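# Move the white tray from the silver case to the table

## Task

Take the white tray out of the open silver case and rest it flat and upright on the table, with the case lid still open at the end.

## Robot and tools

Robot: two arms, left_arm and right_arm. Each has a five-finger hand: the right arm a right hand, the left arm its mirror image. Base poses in the scene frame: left_arm at (-0.024, +0.275, 0) m, right_arm at (+0.007, -0.264, +0.001) m, both facing nearly straight along +x. A post stands on the floor behind them. Loose objects may get brief pushes from outside.

Scene frame: origin at table-top height, midway between the nominal bases. +x points out over the table, +z up, +y toward the left_arm side. Image left and right do not match arm names. Reported end_effector_position (m) and end_effector_quat_wxyz are in this frame and can be off by a few cm.

Hand point: a point fixed to the palm, 0.15 m from the wrist mount along the fingers and 0.05 m in front of the palm. Its +z runs along the straight fingers, +y points out of the palm, +x runs across the palm away from the thumb on the right hand (toward the thumb on the left hand). Straight fingers end 0.06 to 0.07 m past the point and sit 0.06 m behind it along -y. A wrist bracket on the little-finger side can strike things.

Row layout (used by execute_actions and move): 28 numbers, each in [-1, 1], always covering both arms. Order: left dx, dy, dz, rx, ry, rz; left little, ring, middle, index, thumb_bend, thumb_turn; left force_limit, speed; then the same 14 for the right arm. The six pose numbers are offsets, not poses: they count from that arm's current Hand target, along that Hand target's own axes. 1.0 equals 0.6 m or 180 degrees; rx, ry, rz form one rotation vector. All zeros means no new pose request. Finger numbers are absolute targets: +1 open/straight, -1 curled. thumb_turn -1 puts the thumb opposite the fingers, +1 beside the palm. force_limit runs from about 0 N at -1 to 10 N at +1 (15 N for the two thumb motors). speed rises to full at +0.48; use -0.94 or lower for a gentle close. There is no 'unchanged' code: to keep a hand as it is, resend the eight hand numbers of its last executed row (before any, send hand_measured plus hand_force_limit and hand_speed).

execute_actions(actions, cameras): actions is a list of actions; each action is a list of up to 15 rows, one per 1/30 s step, the last row held if fewer. Every row in an action counts from the pose at that action's start, so repeating an offset moves farther. Images appear only if actions is empty or cameras names some.

move(target, speed, blend, blocking, cameras): target is one row or a list of up to 15 rows; every row's offsets count from the same starting Hand targets. Paths are straight lines, finish together, and are capped at 10 s. speed in m/s (0.002 to 4.3, default 0.25). blend in m rounds corners in a list. blocking=false returns after about 0.5 s while motion continues. No obstacle avoidance; faster means harder hits and larger drift. Result adds a 'move:' line with the ending (done, off_target, moving, held, fault) and limits (paced = pose clipped, held = steps withheld).

wait(seconds, cameras): lets time pass, 0 to 3600 s; returns early if a running move ends. stop(cameras): brakes a running move. zoom_image(camera, region): closer view of [x0, y0, x1, y1] pixels, at most 504 each side, from the latest image. show_instructions: shows the reference pages. finished_scene(scene=1): ends the scene irreversibly.

Cameras: cam_head_left, cam_head_right, cam_high, cam_left_wrist, cam_right_wrist, each 504x504.

Result lines: Hand target is the last commanded pose after clipping (orientation is clipped to 40 degrees from measured each step); the next offsets start there. Hands often rest 1 to 3 cm (sometimes 5 cm) short, usually low, without any contact; send the gap as an offset if needed. hand_measured, hand_stopped_by (moving, target, force, stalled, fault) and hand_load_n list the six motors in row order; hand_load_n is positive when something pushes a finger open and near 0 after a lost grip. Joint torques are raw drive outputs with offsets; joint velocities may be omitted when within noise. Step readings list some end_effector_position values.

Gripping: thumb turned in front, fingers and thumb hold items about 0.035 to 0.065 m thick, or a handle down to about 0.025 m; thumb tip and index pad can pinch a light item up to about 0.08 m. A motor moves only when its target changes by 0.002 or more. To grip harder, raise force_limit and send a more-closed target; to loosen, send a target more open than measured.

Avoid: dropping the tray even slightly, releasing it while moving, fast swings, slamming into the case, table or post, pushing hard on things that cannot move, and any hand-to-hand or arm-to-arm contact (that can end the scene). Anything leaving the table fails. Pressing into an unreachable pose or holding loads long heats motors; at 100 °C an arm goes limp for 30 to 60 s. Close the lid never; it must remain open.

Each tool is called after ">>>" as name(argument=value, ...), one argument or row to a line, values as JSON.

Reference images:

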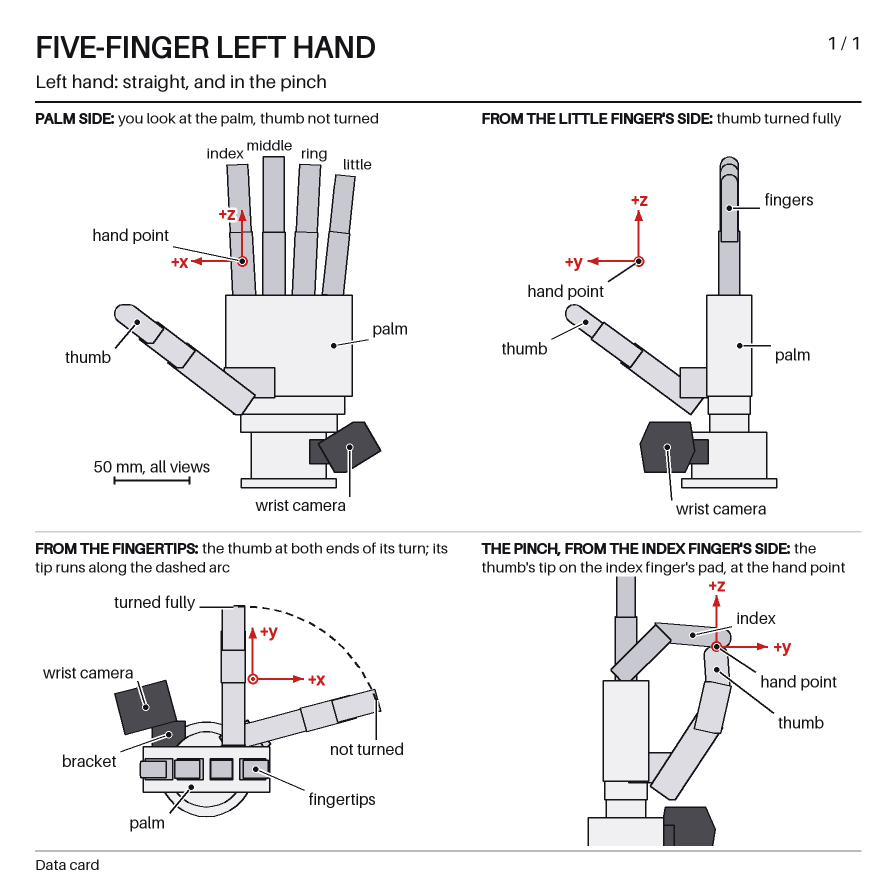

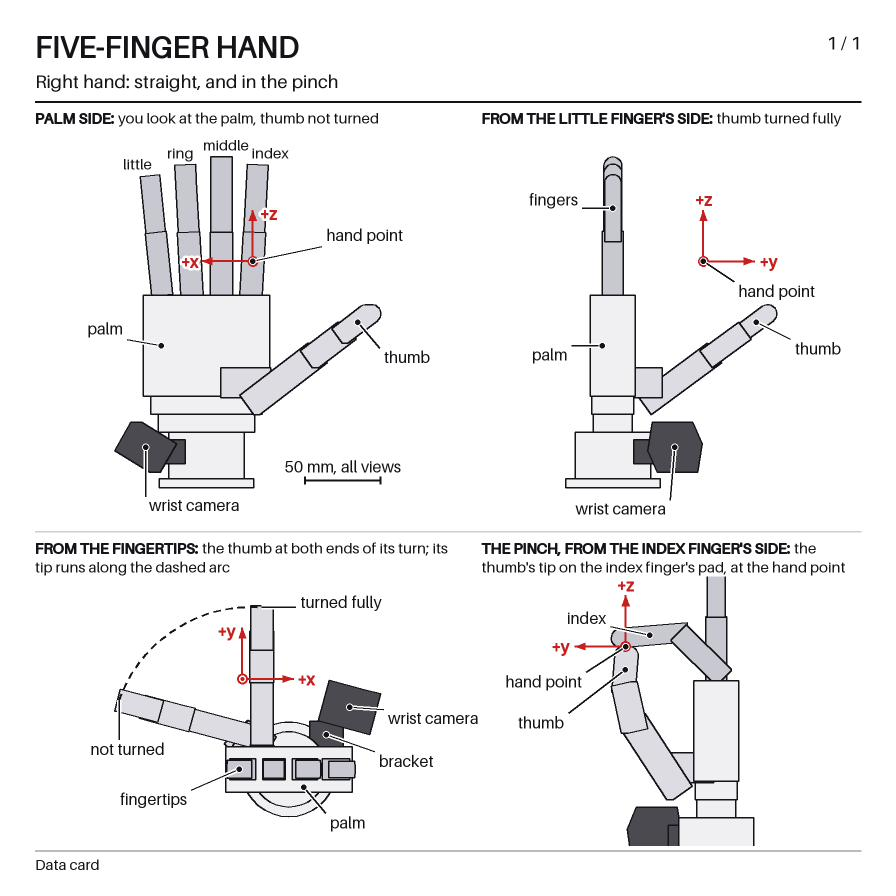

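## Session

>>> execute_actions(
  actions=[],
)

Scene clock: 0.00 s.
left_arm: end_effector_position=(+0.2082, +0.0011, +0.2953) hand_measured=(+1.000, +1.000, +1.000, +1.000, +1.000, +1.000) hand_load_n=(+0.0, +0.0, +0.0, +0.0, +0.0, +0.0) hand_stopped_by=(target, target, target, target, target, target) hand_force_limit=0.00 hand_speed=-0.80 end_effector_quat_wxyz=(+0.427, +0.179, +0.701, -0.544) | right_arm: end_effector_position=(+0.8813, -0.1370, +0.2420) hand_measured=(+1.000, +1.000, +1.000, +1.000, +1.000, +1.000) hand_load_n=(+0.0, +0.0, +0.0, +0.0, +0.0, +0.0) hand_stopped_by=(target, target, target, target, target, target) hand_force_limit=0.00 hand_speed=-0.80 end_effector_quat_wxyz=(-0.420, +0.841, +0.058, +0.335)
Joint positions: left_arm=[-0.71 0.464 0.485 -0.071 0.448 0.937] | right_arm=[0.004 2.395 2.634 -0.912 -0.827 -1.273]
Joint velocities: within noise
Joint torques (N m): no reading
Motor temperatures (°C): left_arm=[29 29 27 28 28 31] | right_arm=[30 29 25 31 31 27]
Heat: left arm: hottest wrist roll 31 °C; right arm: hottest wrist pitch 31 °C.
Hand target: left_arm +0.2098, -0.0003, +0.3146; +0.437, +0.181, +0.689, -0.549 | right_arm +0.8844, -0.1370, +0.2544; -0.420, +0.836, +0.064, +0.347

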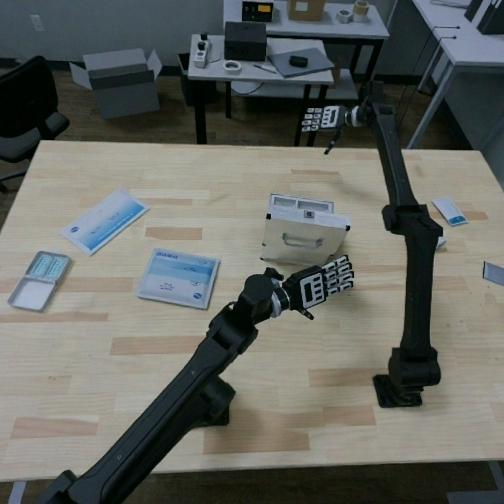

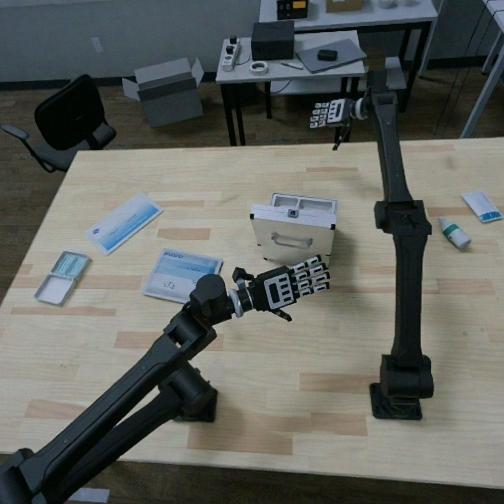

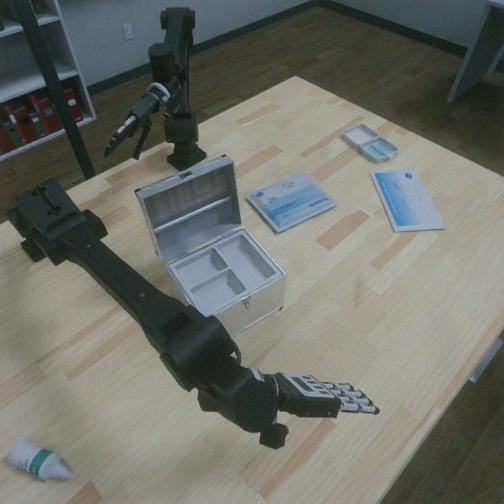

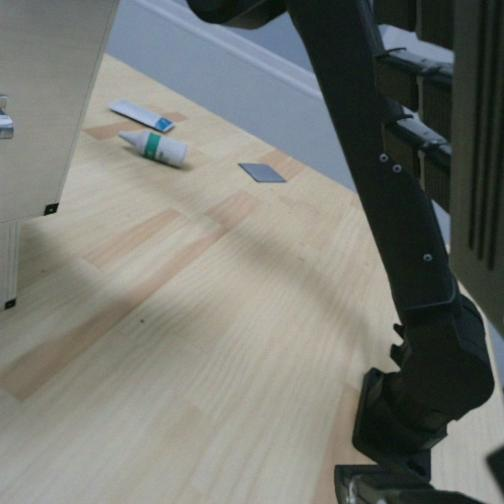

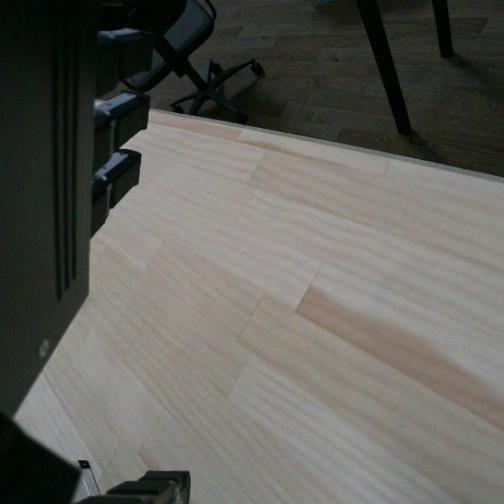

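>>> zoom_image(
  camera="cam_high",
  region=[120, 140, 300, 340],
)

>>> zoom_image(
  camera="cam_head_left",
  region=[220, 160, 380, 320],
)

>>> zoom_image(
  camera="cam_head_right",
  region=[220, 160, 380, 320],
)

Scaled by 2.520 from the camera's image (finer frame: 720x720).

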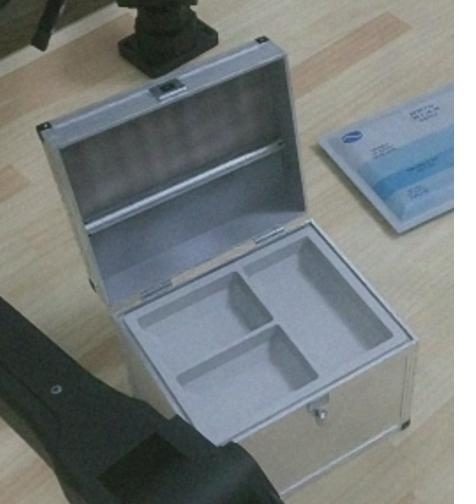

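Scaled by 3.150 from the camera's image (finer frame: 720x720).

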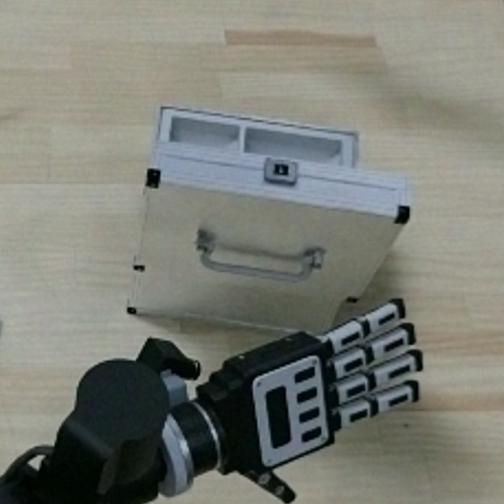

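Scaled by 3.150 from the camera's image (finer frame: 720x720).

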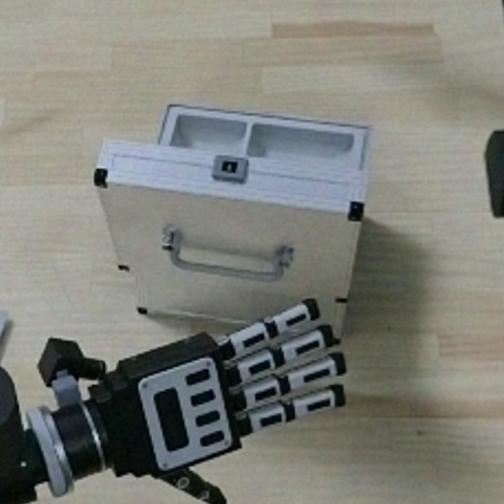

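>>> move(
  target=[-0.054, 0.077, -0.214, 0, 0, 0, 1, 1, 1, 1, 1, 1, 0, -0.8, 0, 0, 0, 0, 0, 0, 1, 1, 1, 1, 1, 1, 0, -0.8],
  speed=0.15,
  cameras=["all"],
)

Scene clock: 107.37 s.
left_arm: end_effector_position=(+0.2060, +0.1366, +0.3084) hand_measured=(+1.000, +1.000, +1.000, +1.000, +1.000, +1.000) hand_load_n=(+0.0, +0.0, +0.0, +0.0, +0.0, +0.0) hand_stopped_by=(target, target, target, target, target, target) hand_force_limit=0.00 hand_speed=-0.80 end_effector_quat_wxyz=(+0.432, +0.180, +0.689, -0.553) | right_arm: end_effector_position=(+0.8813, -0.1370, +0.2420) hand_measured=(+1.000, +1.000, +1.000, +1.000, +1.000, +1.000) hand_load_n=(+0.0, +0.0, +0.0, +0.0, +0.0, +0.0) hand_stopped_by=(target, target, target, target, target, target) hand_force_limit=0.00 hand_speed=-0.80 end_effector_quat_wxyz=(-0.420, +0.841, +0.058, +0.335)
Joint positions: left_arm=[0.216 0.302 0.485 -0.258 1.384 0.993] | right_arm=[0.004 2.395 2.634 -0.912 -0.827 -1.273]
Joint torques (N m): left_arm=[2.02 4.31 12.34 1.21 0.27 0.15] | right_arm=[0.09 -25.11 10.14 1.52 -0.47 0.05]
Motor temperatures (°C): left_arm=[29 29 41 29 28 30] | right_arm=[30 43 35 31 31 26]
Heat: left arm: hottest elbow 41 °C; right arm: hottest shoulder 43 °C.
Hand target: left_arm +0.2094, +0.1400, +0.3149; +0.438, +0.181, +0.689, -0.549 | right_arm +0.8844, -0.1370, +0.2544; -0.420, +0.836, +0.064, +0.347
Off the commanded pose: left_arm 0.008 m, 1 deg | right_arm 0.013 m, 2 deg.
move: done

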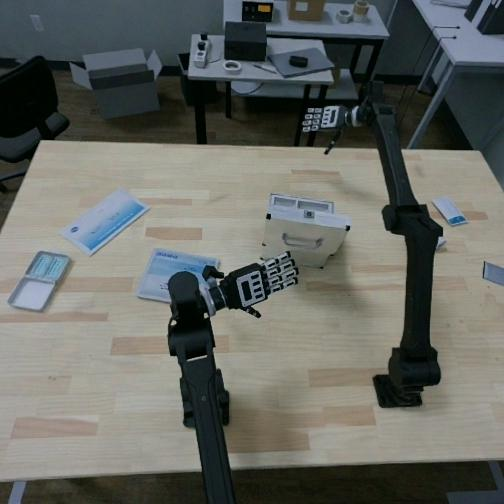

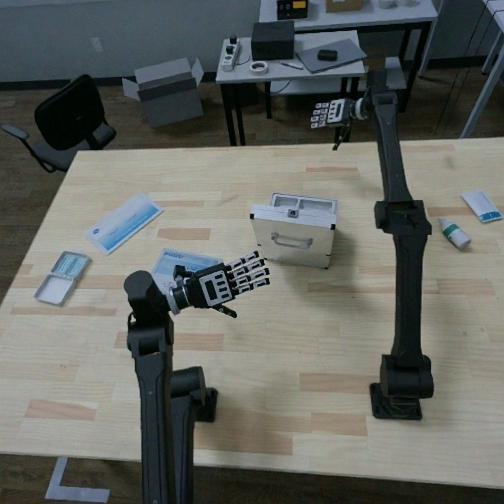

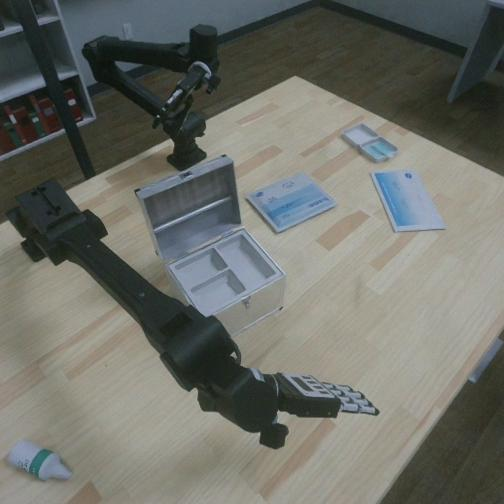

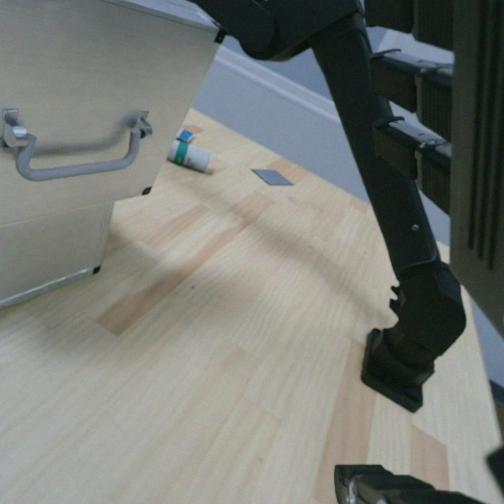

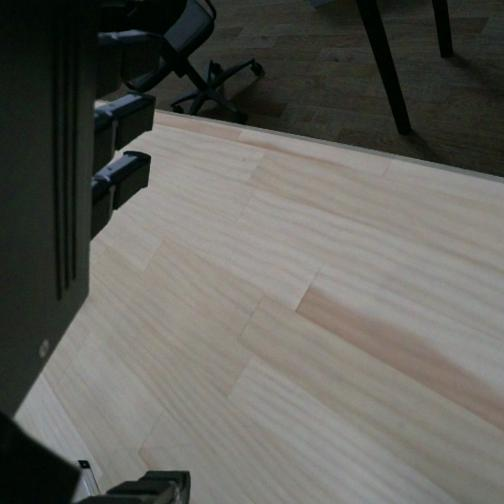

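>>> move(
  target=[0, 0, 0, 0, 0, 0, 1, 1, 1, 1, 1, 1, 0, -0.8, -0.1258, -0.4897, -0.4118, -0.0585, -0.1623, 0.1506, 1, 1, 1, 1, 1, 1, 0, -0.8],
  speed=0.15,
  cameras=["all"],
)

Scene clock: 150.20 s.
left_arm: end_effector_position=(+0.2061, +0.1367, +0.3085) hand_measured=(+1.000, +1.000, +1.000, +1.000, +1.000, +1.000) hand_load_n=(+0.0, +0.0, +0.0, +0.0, -0.5, +0.0) hand_stopped_by=(target, target, target, target, target, target) hand_force_limit=0.00 hand_speed=-0.80 end_effector_quat_wxyz=(+0.433, +0.181, +0.689, -0.553) | right_arm: end_effector_position=(+0.5887, -0.1268, +0.4963) hand_measured=(+1.000, +1.000, +1.000, +1.000, +1.000, +1.000) hand_load_n=(+0.0, +0.0, +0.0, +0.0, +0.0, +0.0) hand_stopped_by=(target, target, target, target, target, target) hand_force_limit=0.00 hand_speed=-0.80 end_effector_quat_wxyz=(-0.439, +0.878, -0.097, +0.163)
Joint positions: left_arm=[0.216 0.302 0.485 -0.258 1.384 0.994] | right_arm=[0.022 1.91 2.638 -1.681 -0.811 -1.041]
Joint torques (N m): left_arm=[1.9 4.31 12.36 1.14 0.27 0.13] | right_arm=[1.03 -18.2 7.06 0.42 -0.69 0.18]
Heat: left arm: hottest elbow 41 °C; right arm: hottest shoulder 44 °C.
Hand target: left_arm +0.2094, +0.1400, +0.3149; +0.438, +0.181, +0.689, -0.549 | right_arm +0.5807, -0.1196, +0.5005; -0.382, +0.922, -0.060, +0.024
Off the commanded pose: left_arm 0.008 m, 1 deg | right_arm 0.012 m, 18 deg.
elbow stopped short (right arm): the move would have taken joint 3 (elbow) straighter than the controller allows.
joint sent to its limit (right arm) — joint 4 (wrist pitch), lower limit. The joint targets are off in orientation, not in position.
move: off_target (right_arm)

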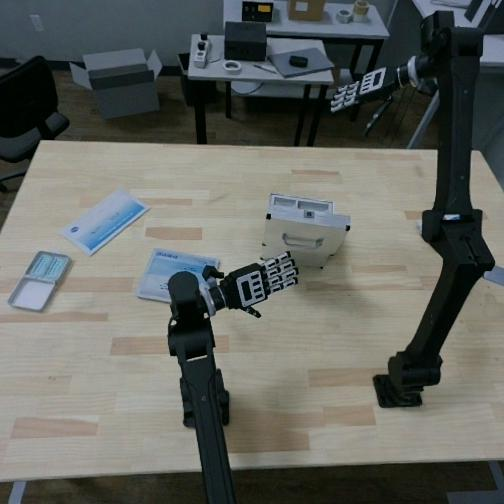

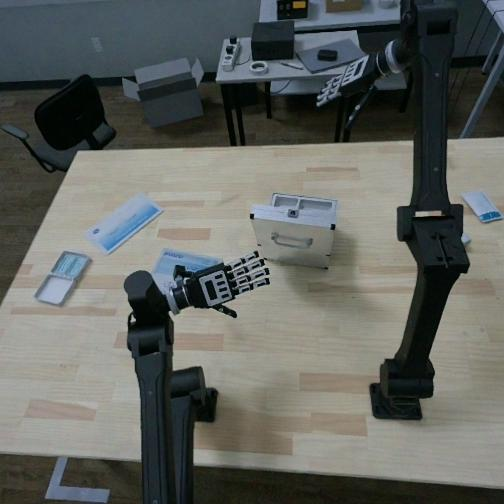

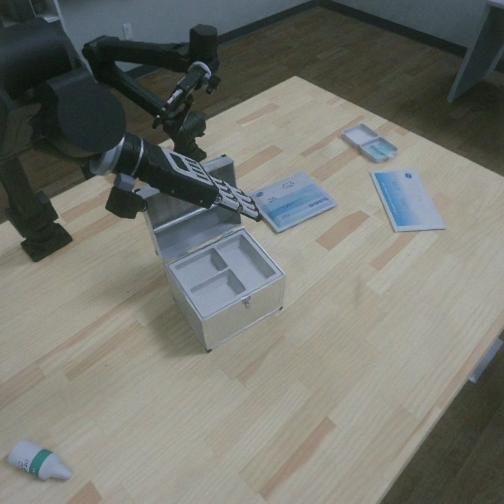

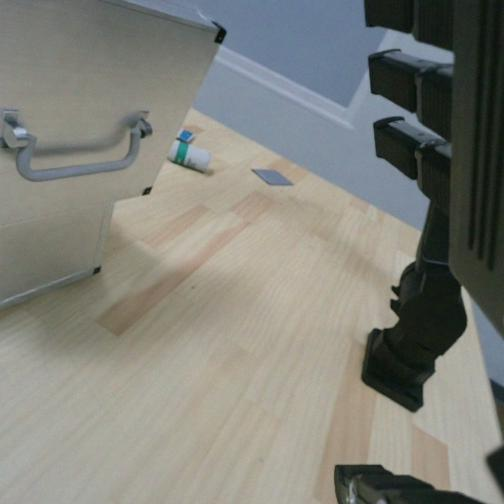

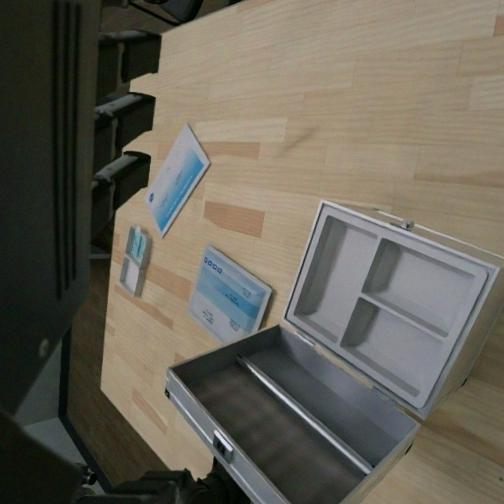

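>>> zoom_image(
  camera="cam_right_wrist",
  region=[252, 180, 504, 432],
)

>>> zoom_image(
  camera="cam_right_wrist",
  region=[0, 352, 252, 504],
)

Scaled by 2.000 from the camera's image (finer frame: 720x720).

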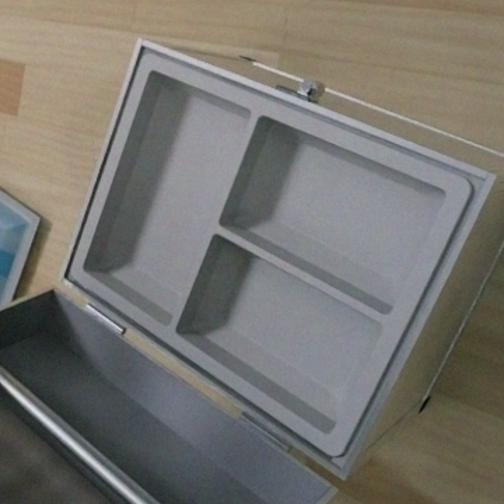

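Scaled by 2.000 from the camera's image (finer frame: 720x720).

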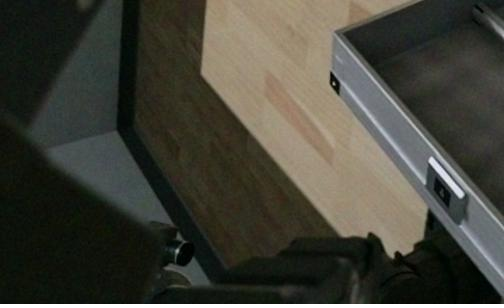

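>>> zoom_image(
  camera="cam_head_left",
  region=[304, 40, 504, 240],
)

>>> zoom_image(
  camera="cam_head_left",
  region=[150, 180, 370, 440],
)

>>> zoom_image(
  camera="cam_head_right",
  region=[304, 30, 504, 230],
)

>>> zoom_image(
  camera="cam_high",
  region=[80, 100, 340, 360],
)

Scaled by 2.520 from the camera's image (finer frame: 720x720).

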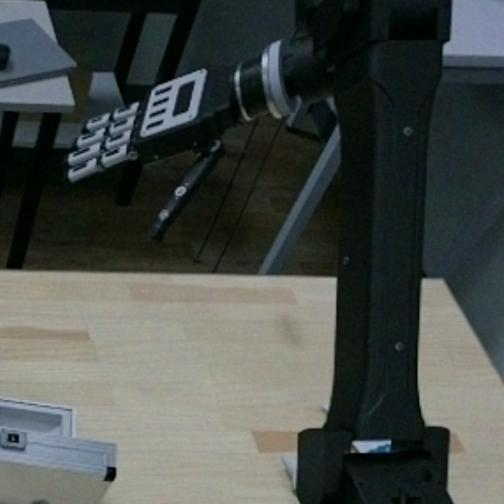

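Scaled by 1.938 from the camera's image (finer frame: 720x720).

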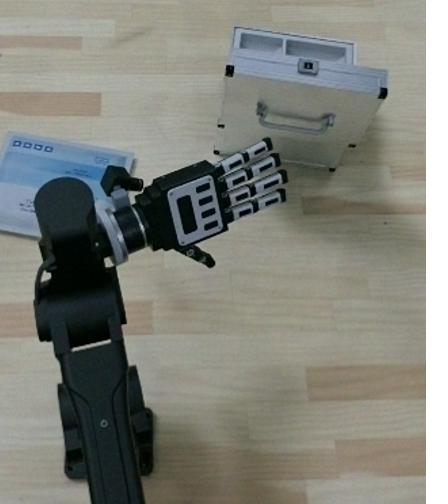

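Scaled by 2.520 from the camera's image (finer frame: 720x720).

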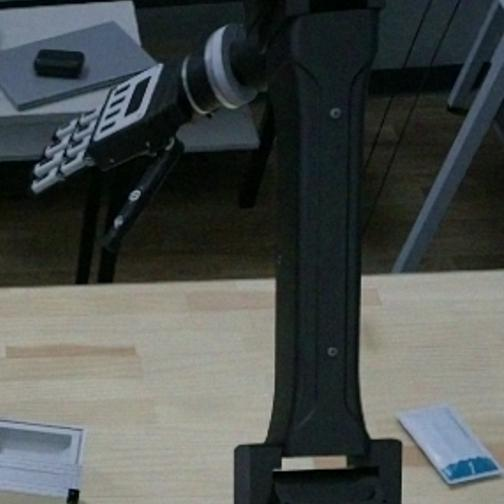

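Scaled by 1.938 from the camera's image (finer frame: 720x720).

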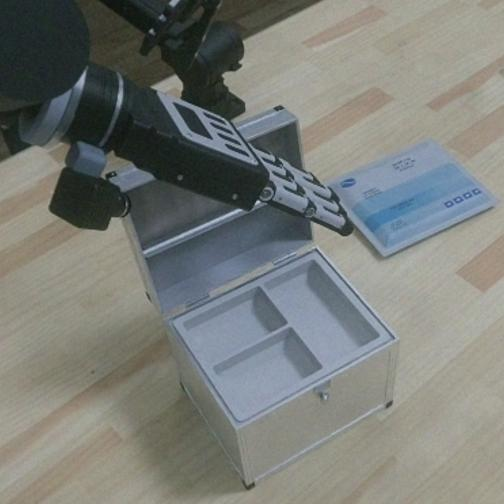

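>>> move(
  target=[0, 0, 0, 0, 0, 0, 1, 1, 1, 1, 1, 1, 0, -0.8, -0.1052, 0.1162, 0.3092, 0.0554, 0.0097, 0.0076, 1, 1, 1, 1, 1, 1, 0, -0.8],
  speed=0.15,
  cameras=["all"],
)

Scene clock: 272.90 s.
left_arm: end_effector_position=(+0.2061, +0.1367, +0.3085) hand_measured=(+1.000, +1.000, +1.000, +1.000, +1.000, +1.000) hand_load_n=(+0.0, +0.0, +0.0, +0.0, +0.0, +0.0) hand_stopped_by=(target, target, target, target, target, target) hand_force_limit=0.00 hand_speed=-0.80 end_effector_quat_wxyz=(+0.433, +0.181, +0.689, -0.553) | right_arm: end_effector_position=(+0.5299, -0.0368, +0.3066) hand_measured=(+1.000, +1.000, +1.000, +1.000, +1.000, +1.000) hand_load_n=(+0.0, +0.0, +0.0, +0.0, +0.0, +0.0) hand_stopped_by=(target, target, target, target, target, target) hand_force_limit=0.00 hand_speed=-0.80 end_effector_quat_wxyz=(-0.453, +0.887, -0.084, +0.026)
Joint positions: left_arm=[0.216 0.302 0.485 -0.258 1.384 0.994] | right_arm=[0.171 1.692 1.788 -1.237 -0.868 -0.993]
Joint torques (N m): left_arm=[2.02 4.31 12.37 1.18 0.27 0.12] | right_arm=[0.91 -17.55 8.83 1.37 -0.72 0.14]
Heat: left arm: hottest elbow 42 °C; right arm: hottest shoulder 39 °C.
Hand target: left_arm +0.2094, +0.1400, +0.3149; +0.438, +0.181, +0.689, -0.549 | right_arm +0.5286, -0.0304, +0.3199; -0.460, +0.884, -0.075, +0.039
Off the commanded pose: left_arm 0.008 m, 1 deg | right_arm 0.015 m, 2 deg.
move: off_target (right_arm)

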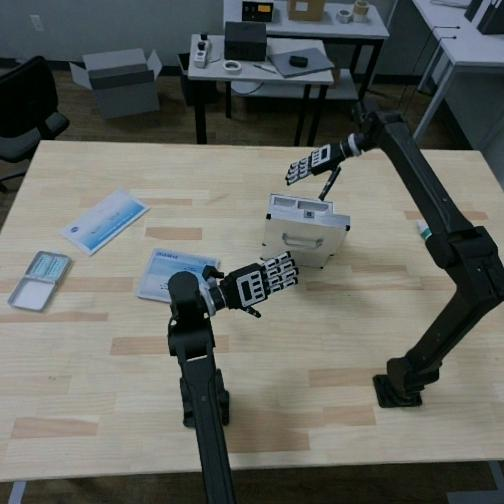

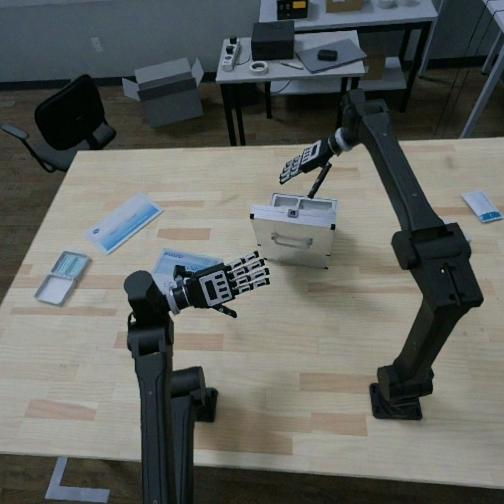

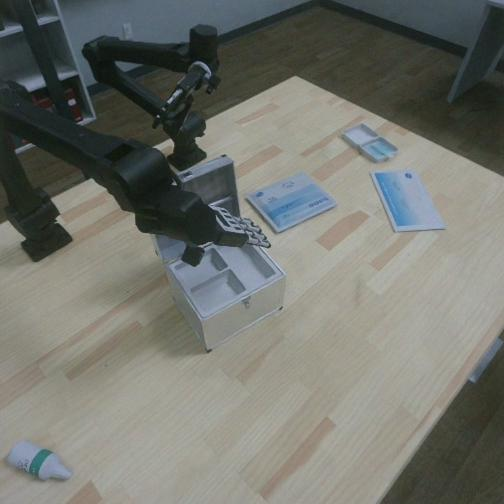

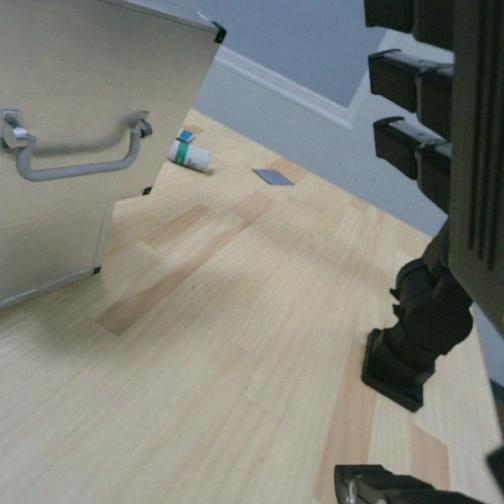

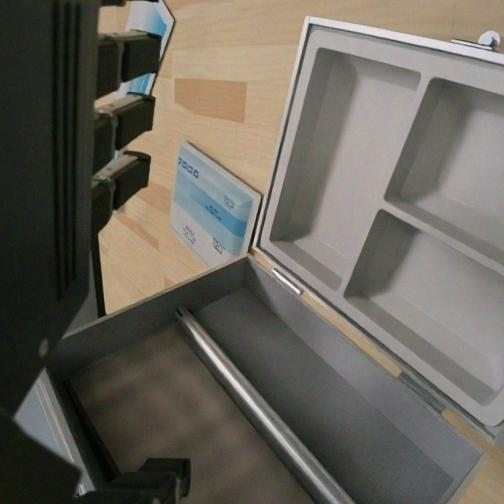

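>>> zoom_image(
  camera="cam_high",
  region=[130, 130, 320, 360],
)

>>> zoom_image(
  camera="cam_head_left",
  region=[240, 120, 380, 280],
)

>>> zoom_image(
  camera="cam_head_right",
  region=[240, 120, 380, 280],
)

Scaled by 2.191 from the camera's image (finer frame: 720x720).

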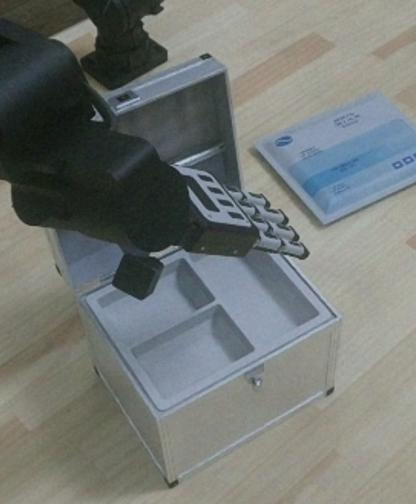

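Scaled by 3.150 from the camera's image (finer frame: 720x720).

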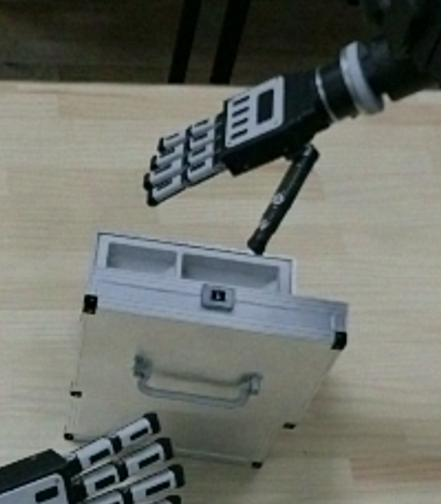

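Scaled by 3.150 from the camera's image (finer frame: 720x720).

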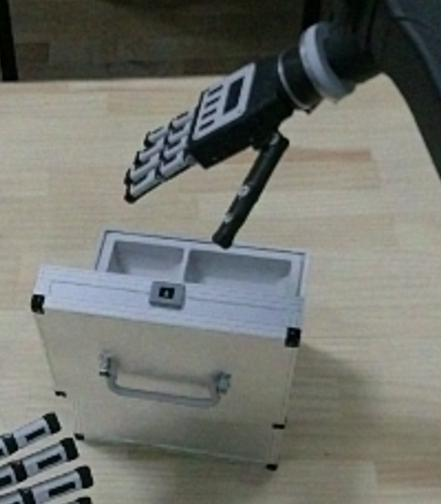

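>>> move(
  target=[0, 0, 0, 0, 0, 0, 1, 1, 1, 1, 1, 1, 0, -0.8, 0, 0, 0, 0, 0, 0, -1, -1, 0.2, 0.2, 0.4, -1, 0, 0],
  cameras=["cam_right_wrist", "cam_high", "cam_head_left"],
)

Scene clock: 319.30 s.
left_arm: end_effector_position=(+0.2061, +0.1367, +0.3085) hand_measured=(+1.000, +1.000, +1.000, +1.000, +1.000, +1.000) hand_load_n=(+0.0, +0.0, +0.0, +0.0, +0.0, +0.0) hand_stopped_by=(target, target, target, target, target, target) hand_force_limit=0.00 hand_speed=-0.80 end_effector_quat_wxyz=(+0.433, +0.181, +0.689, -0.553) | right_arm: end_effector_position=(+0.5298, -0.0368, +0.3067) hand_measured=(-1.000, -1.000, +0.200, +0.200, +0.400, -1.000) hand_load_n=(+0.0, +0.0, +0.0, +0.0, +0.0, +0.0) hand_stopped_by=(target, target, target, target, target, target) hand_force_limit=0.00 hand_speed=0.00 end_effector_quat_wxyz=(-0.453, +0.887, -0.085, +0.026)
Joint positions: left_arm=[0.216 0.302 0.485 -0.258 1.384 0.994] | right_arm=[0.171 1.692 1.788 -1.237 -0.868 -0.992]
Joint torques (N m): left_arm=[2.14 4.37 12.33 1.16 0.28 0.13] | right_arm=[0.97 -17.2 8.79 1.37 -0.72 0.13]
Motor temperatures (°C): left_arm=[29 29 42 28 28 29] | right_arm=[30 36 35 30 31 26]
Heat: left arm: hottest elbow 42 °C; right arm: hottest shoulder 36 °C.
Hand target: left_arm +0.2094, +0.1400, +0.3149; +0.438, +0.181, +0.689, -0.549 | right_arm +0.5286, -0.0303, +0.3199; -0.460, +0.884, -0.075, +0.039
Off the commanded pose: left_arm 0.008 m, 1 deg | right_arm 0.015 m, 2 deg.
move: done
Images, in order (width x height): cam_head_left 504x504, cam_high 504x504, cam_right_wrist 504x504.

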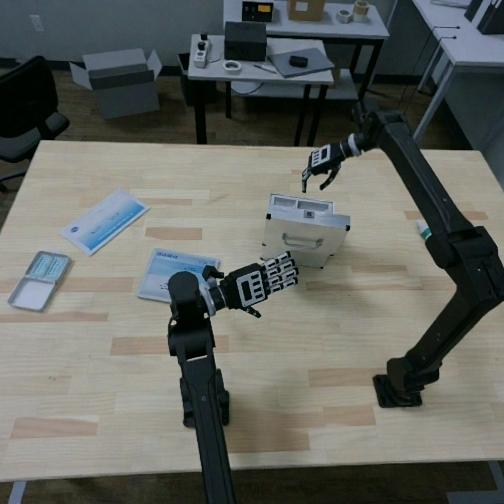

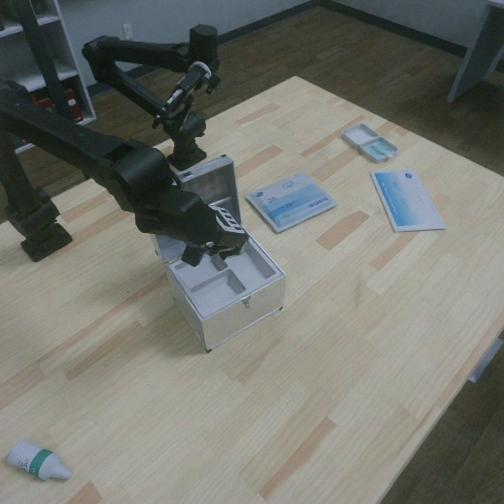

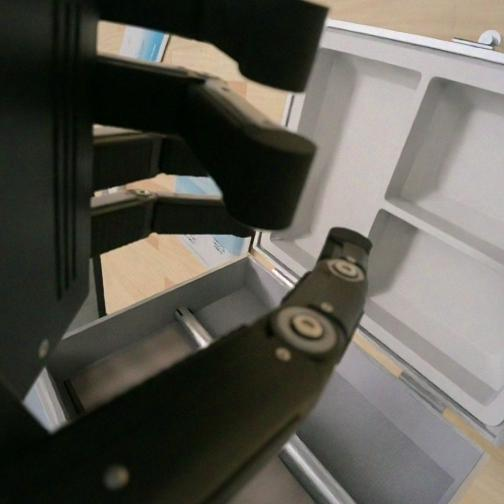

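>>> move(
  target=[0, 0, 0, 0, 0, 0, 1, 1, 1, 1, 1, 1, 0, -0.8, -0.0227, 0.012, 0.1282, 0, 0.0246, 0.0172, 1, 1, 0.2, 0.2, 0.4, -1, 0, 0],
  speed=0.12,
  cameras=["cam_right_wrist", "cam_high", "cam_head_left"],
)

>>> zoom_image(
  camera="cam_high",
  region=[130, 150, 310, 360],
)

>>> zoom_image(
  camera="cam_head_left",
  region=[240, 120, 380, 280],
)

Scene clock: 341.10 s.
left_arm: end_effector_position=(+0.2061, +0.1367, +0.3085) hand_measured=(+1.000, +1.000, +1.000, +1.000, +1.000, +1.000) hand_load_n=(+0.0, +0.0, +0.0, +0.0, +0.0, +0.0) hand_stopped_by=(target, target, target, target, target, target) hand_force_limit=0.00 hand_speed=-0.80 end_effector_quat_wxyz=(+0.433, +0.181, +0.689, -0.553) | right_arm: end_effector_position=(+0.5255, +0.0244, +0.2578) hand_measured=(+1.000, +1.000, +0.200, +0.200, +0.400, -1.000) hand_load_n=(+0.0, +0.0, +0.0, +0.0, +0.0, +0.0) hand_stopped_by=(target, target, target, target, target, target) hand_force_limit=0.00 hand_speed=0.00 end_effector_quat_wxyz=(-0.451, +0.883, -0.123, +0.048)
Joint positions: left_arm=[0.216 0.302 0.485 -0.258 1.384 0.994] | right_arm=[0.287 1.653 1.592 -0.89 -0.761 -0.736]
Joint torques (N m): left_arm=[2.08 4.48 12.33 1.17 0.28 0.13] | right_arm=[0.85 -16.15 8.77 1.73 -0.4 0.16]
Heat: left arm: hottest elbow 42 °C; right arm: hottest shoulder 35 °C.
Hand target: left_arm +0.2094, +0.1400, +0.3149; +0.438, +0.181, +0.689, -0.549 | right_arm +0.5250, +0.0300, +0.2700; -0.458, +0.879, -0.116, +0.061
Off the commanded pose: left_arm 0.008 m, 1 deg | right_arm 0.013 m, 2 deg.
move: off_target (right_arm)
Images, in order (width x height): cam_head_left 504x504, cam_high 504x504, cam_right_wrist 504x504.

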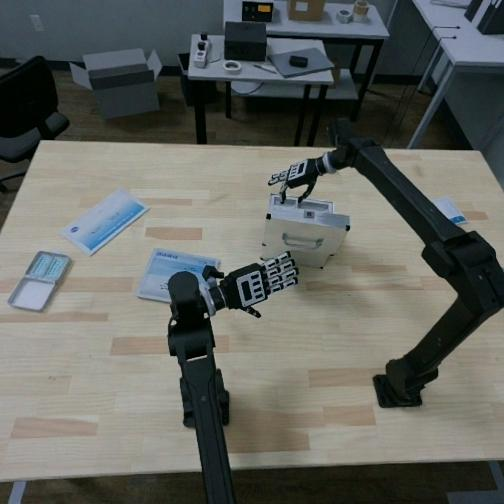

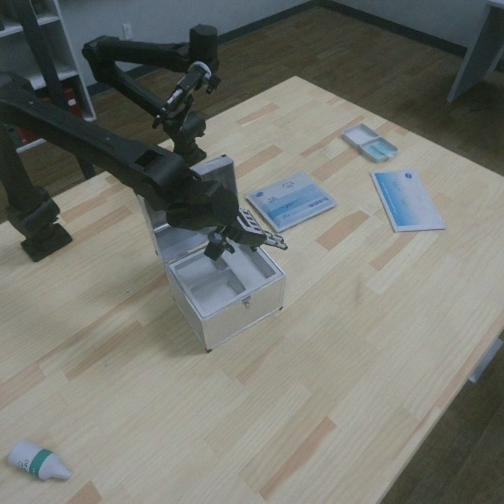

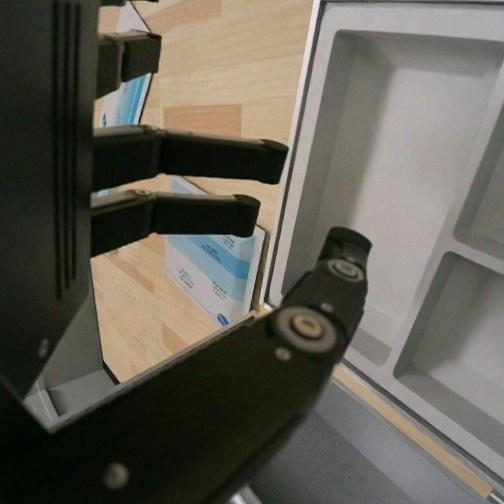

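Scaled by 2.400 from the camera's image (finer frame: 720x720).

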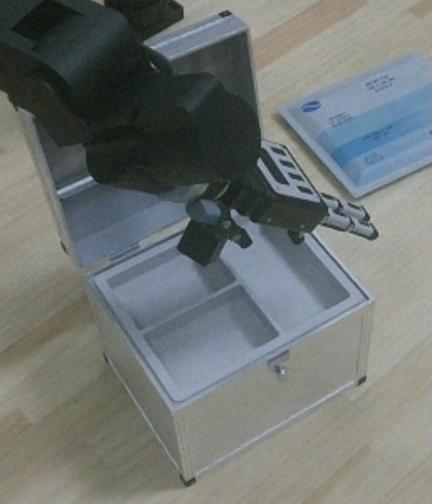

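Scaled by 3.150 from the camera's image (finer frame: 720x720).

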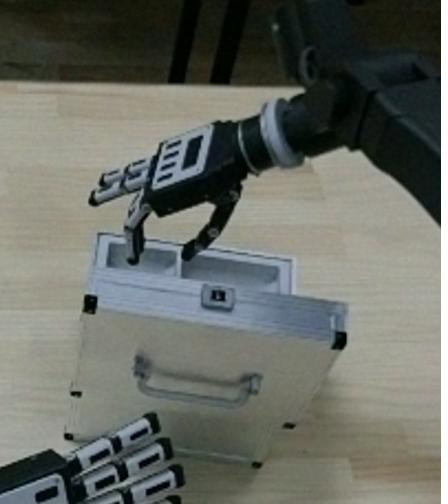

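>>> move(
  target=[0, 0, 0, 0, 0, 0, 1, 1, 1, 1, 1, 1, 0, -0.8, 0, 0.0787, 0.0183, 0, 0.0114, 0.008, 1, 1, 0.2, 0.2, 0.4, -1, 0, 0],
  speed=0.08,
  cameras=["cam_right_wrist", "cam_high", "cam_head_left"],
)

>>> zoom_image(
  camera="cam_high",
  region=[130, 150, 310, 360],
)

>>> zoom_image(
  camera="cam_head_left",
  region=[250, 150, 350, 250],
)

Scene clock: 368.93 s.
left_arm: end_effector_position=(+0.2061, +0.1367, +0.3085) hand_measured=(+1.000, +1.000, +1.000, +1.000, +1.000, +1.000) hand_load_n=(+0.0, +0.0, +0.0, +0.0, +0.0, +0.0) hand_stopped_by=(target, target, target, target, target, target) hand_force_limit=0.00 hand_speed=-0.80 end_effector_quat_wxyz=(+0.433, +0.181, +0.689, -0.553) | right_arm: end_effector_position=(+0.5126, +0.0194, +0.2123) hand_measured=(+1.000, +1.000, +0.200, +0.200, +0.400, -1.000) hand_load_n=(+0.0, -0.5, +0.0, +0.0, +0.0, +0.0) hand_stopped_by=(target, target, target, target, target, target) hand_force_limit=0.00 hand_speed=0.00 end_effector_quat_wxyz=(-0.449, +0.882, -0.132, +0.052)
Joint positions: left_arm=[0.216 0.302 0.485 -0.258 1.384 0.994] | right_arm=[0.287 1.625 1.436 -0.75 -0.749 -0.716]
Joint torques (N m): left_arm=[2.14 4.19 12.36 1.17 0.28 0.13] | right_arm=[-1.2 -16.21 8.69 1.76 -0.39 0.13]
Heat: left arm: hottest elbow 43 °C; right arm: hottest shoulder 37 °C.
Hand target: left_arm +0.2094, +0.1400, +0.3149; +0.438, +0.181, +0.689, -0.549 | right_arm +0.5203, +0.0125, +0.2250; -0.456, +0.877, -0.135, +0.071
Off the commanded pose: left_arm 0.008 m, 1 deg | right_arm 0.016 m, 2 deg.
move: off_target (right_arm)
Images, in order (width x height): cam_head_left 504x504, cam_high 504x504, cam_right_wrist 504x504.

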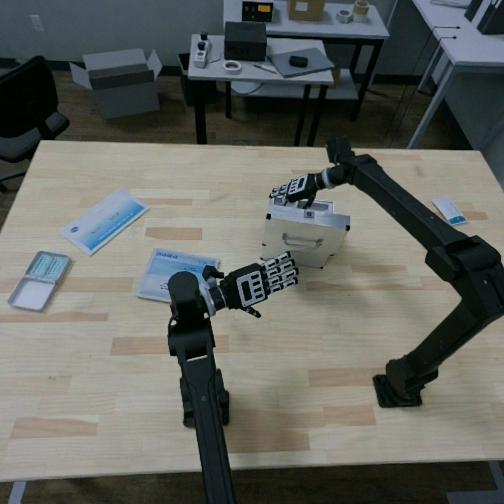

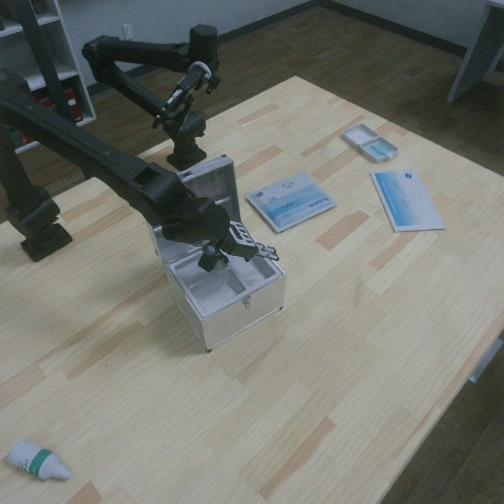

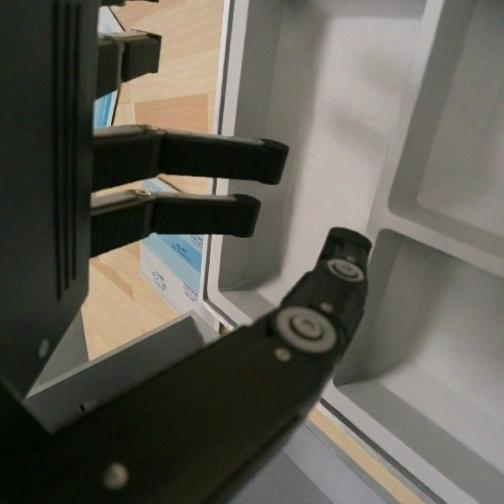

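Scaled by 2.400 from the camera's image (finer frame: 720x720).

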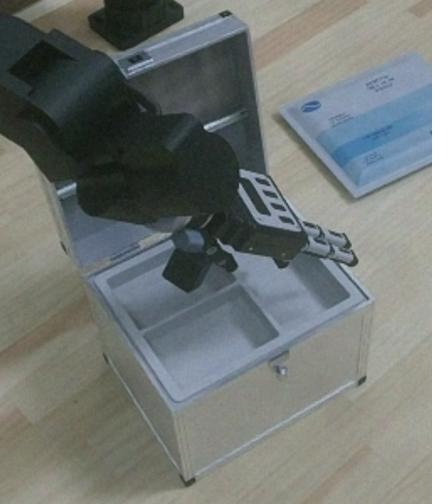

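Scaled by 5.040 from the camera's image (finer frame: 720x720).

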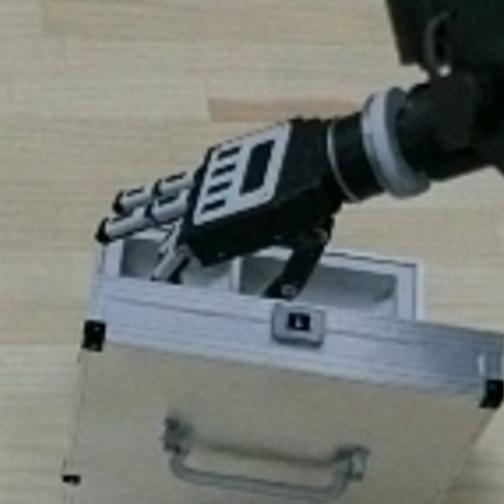

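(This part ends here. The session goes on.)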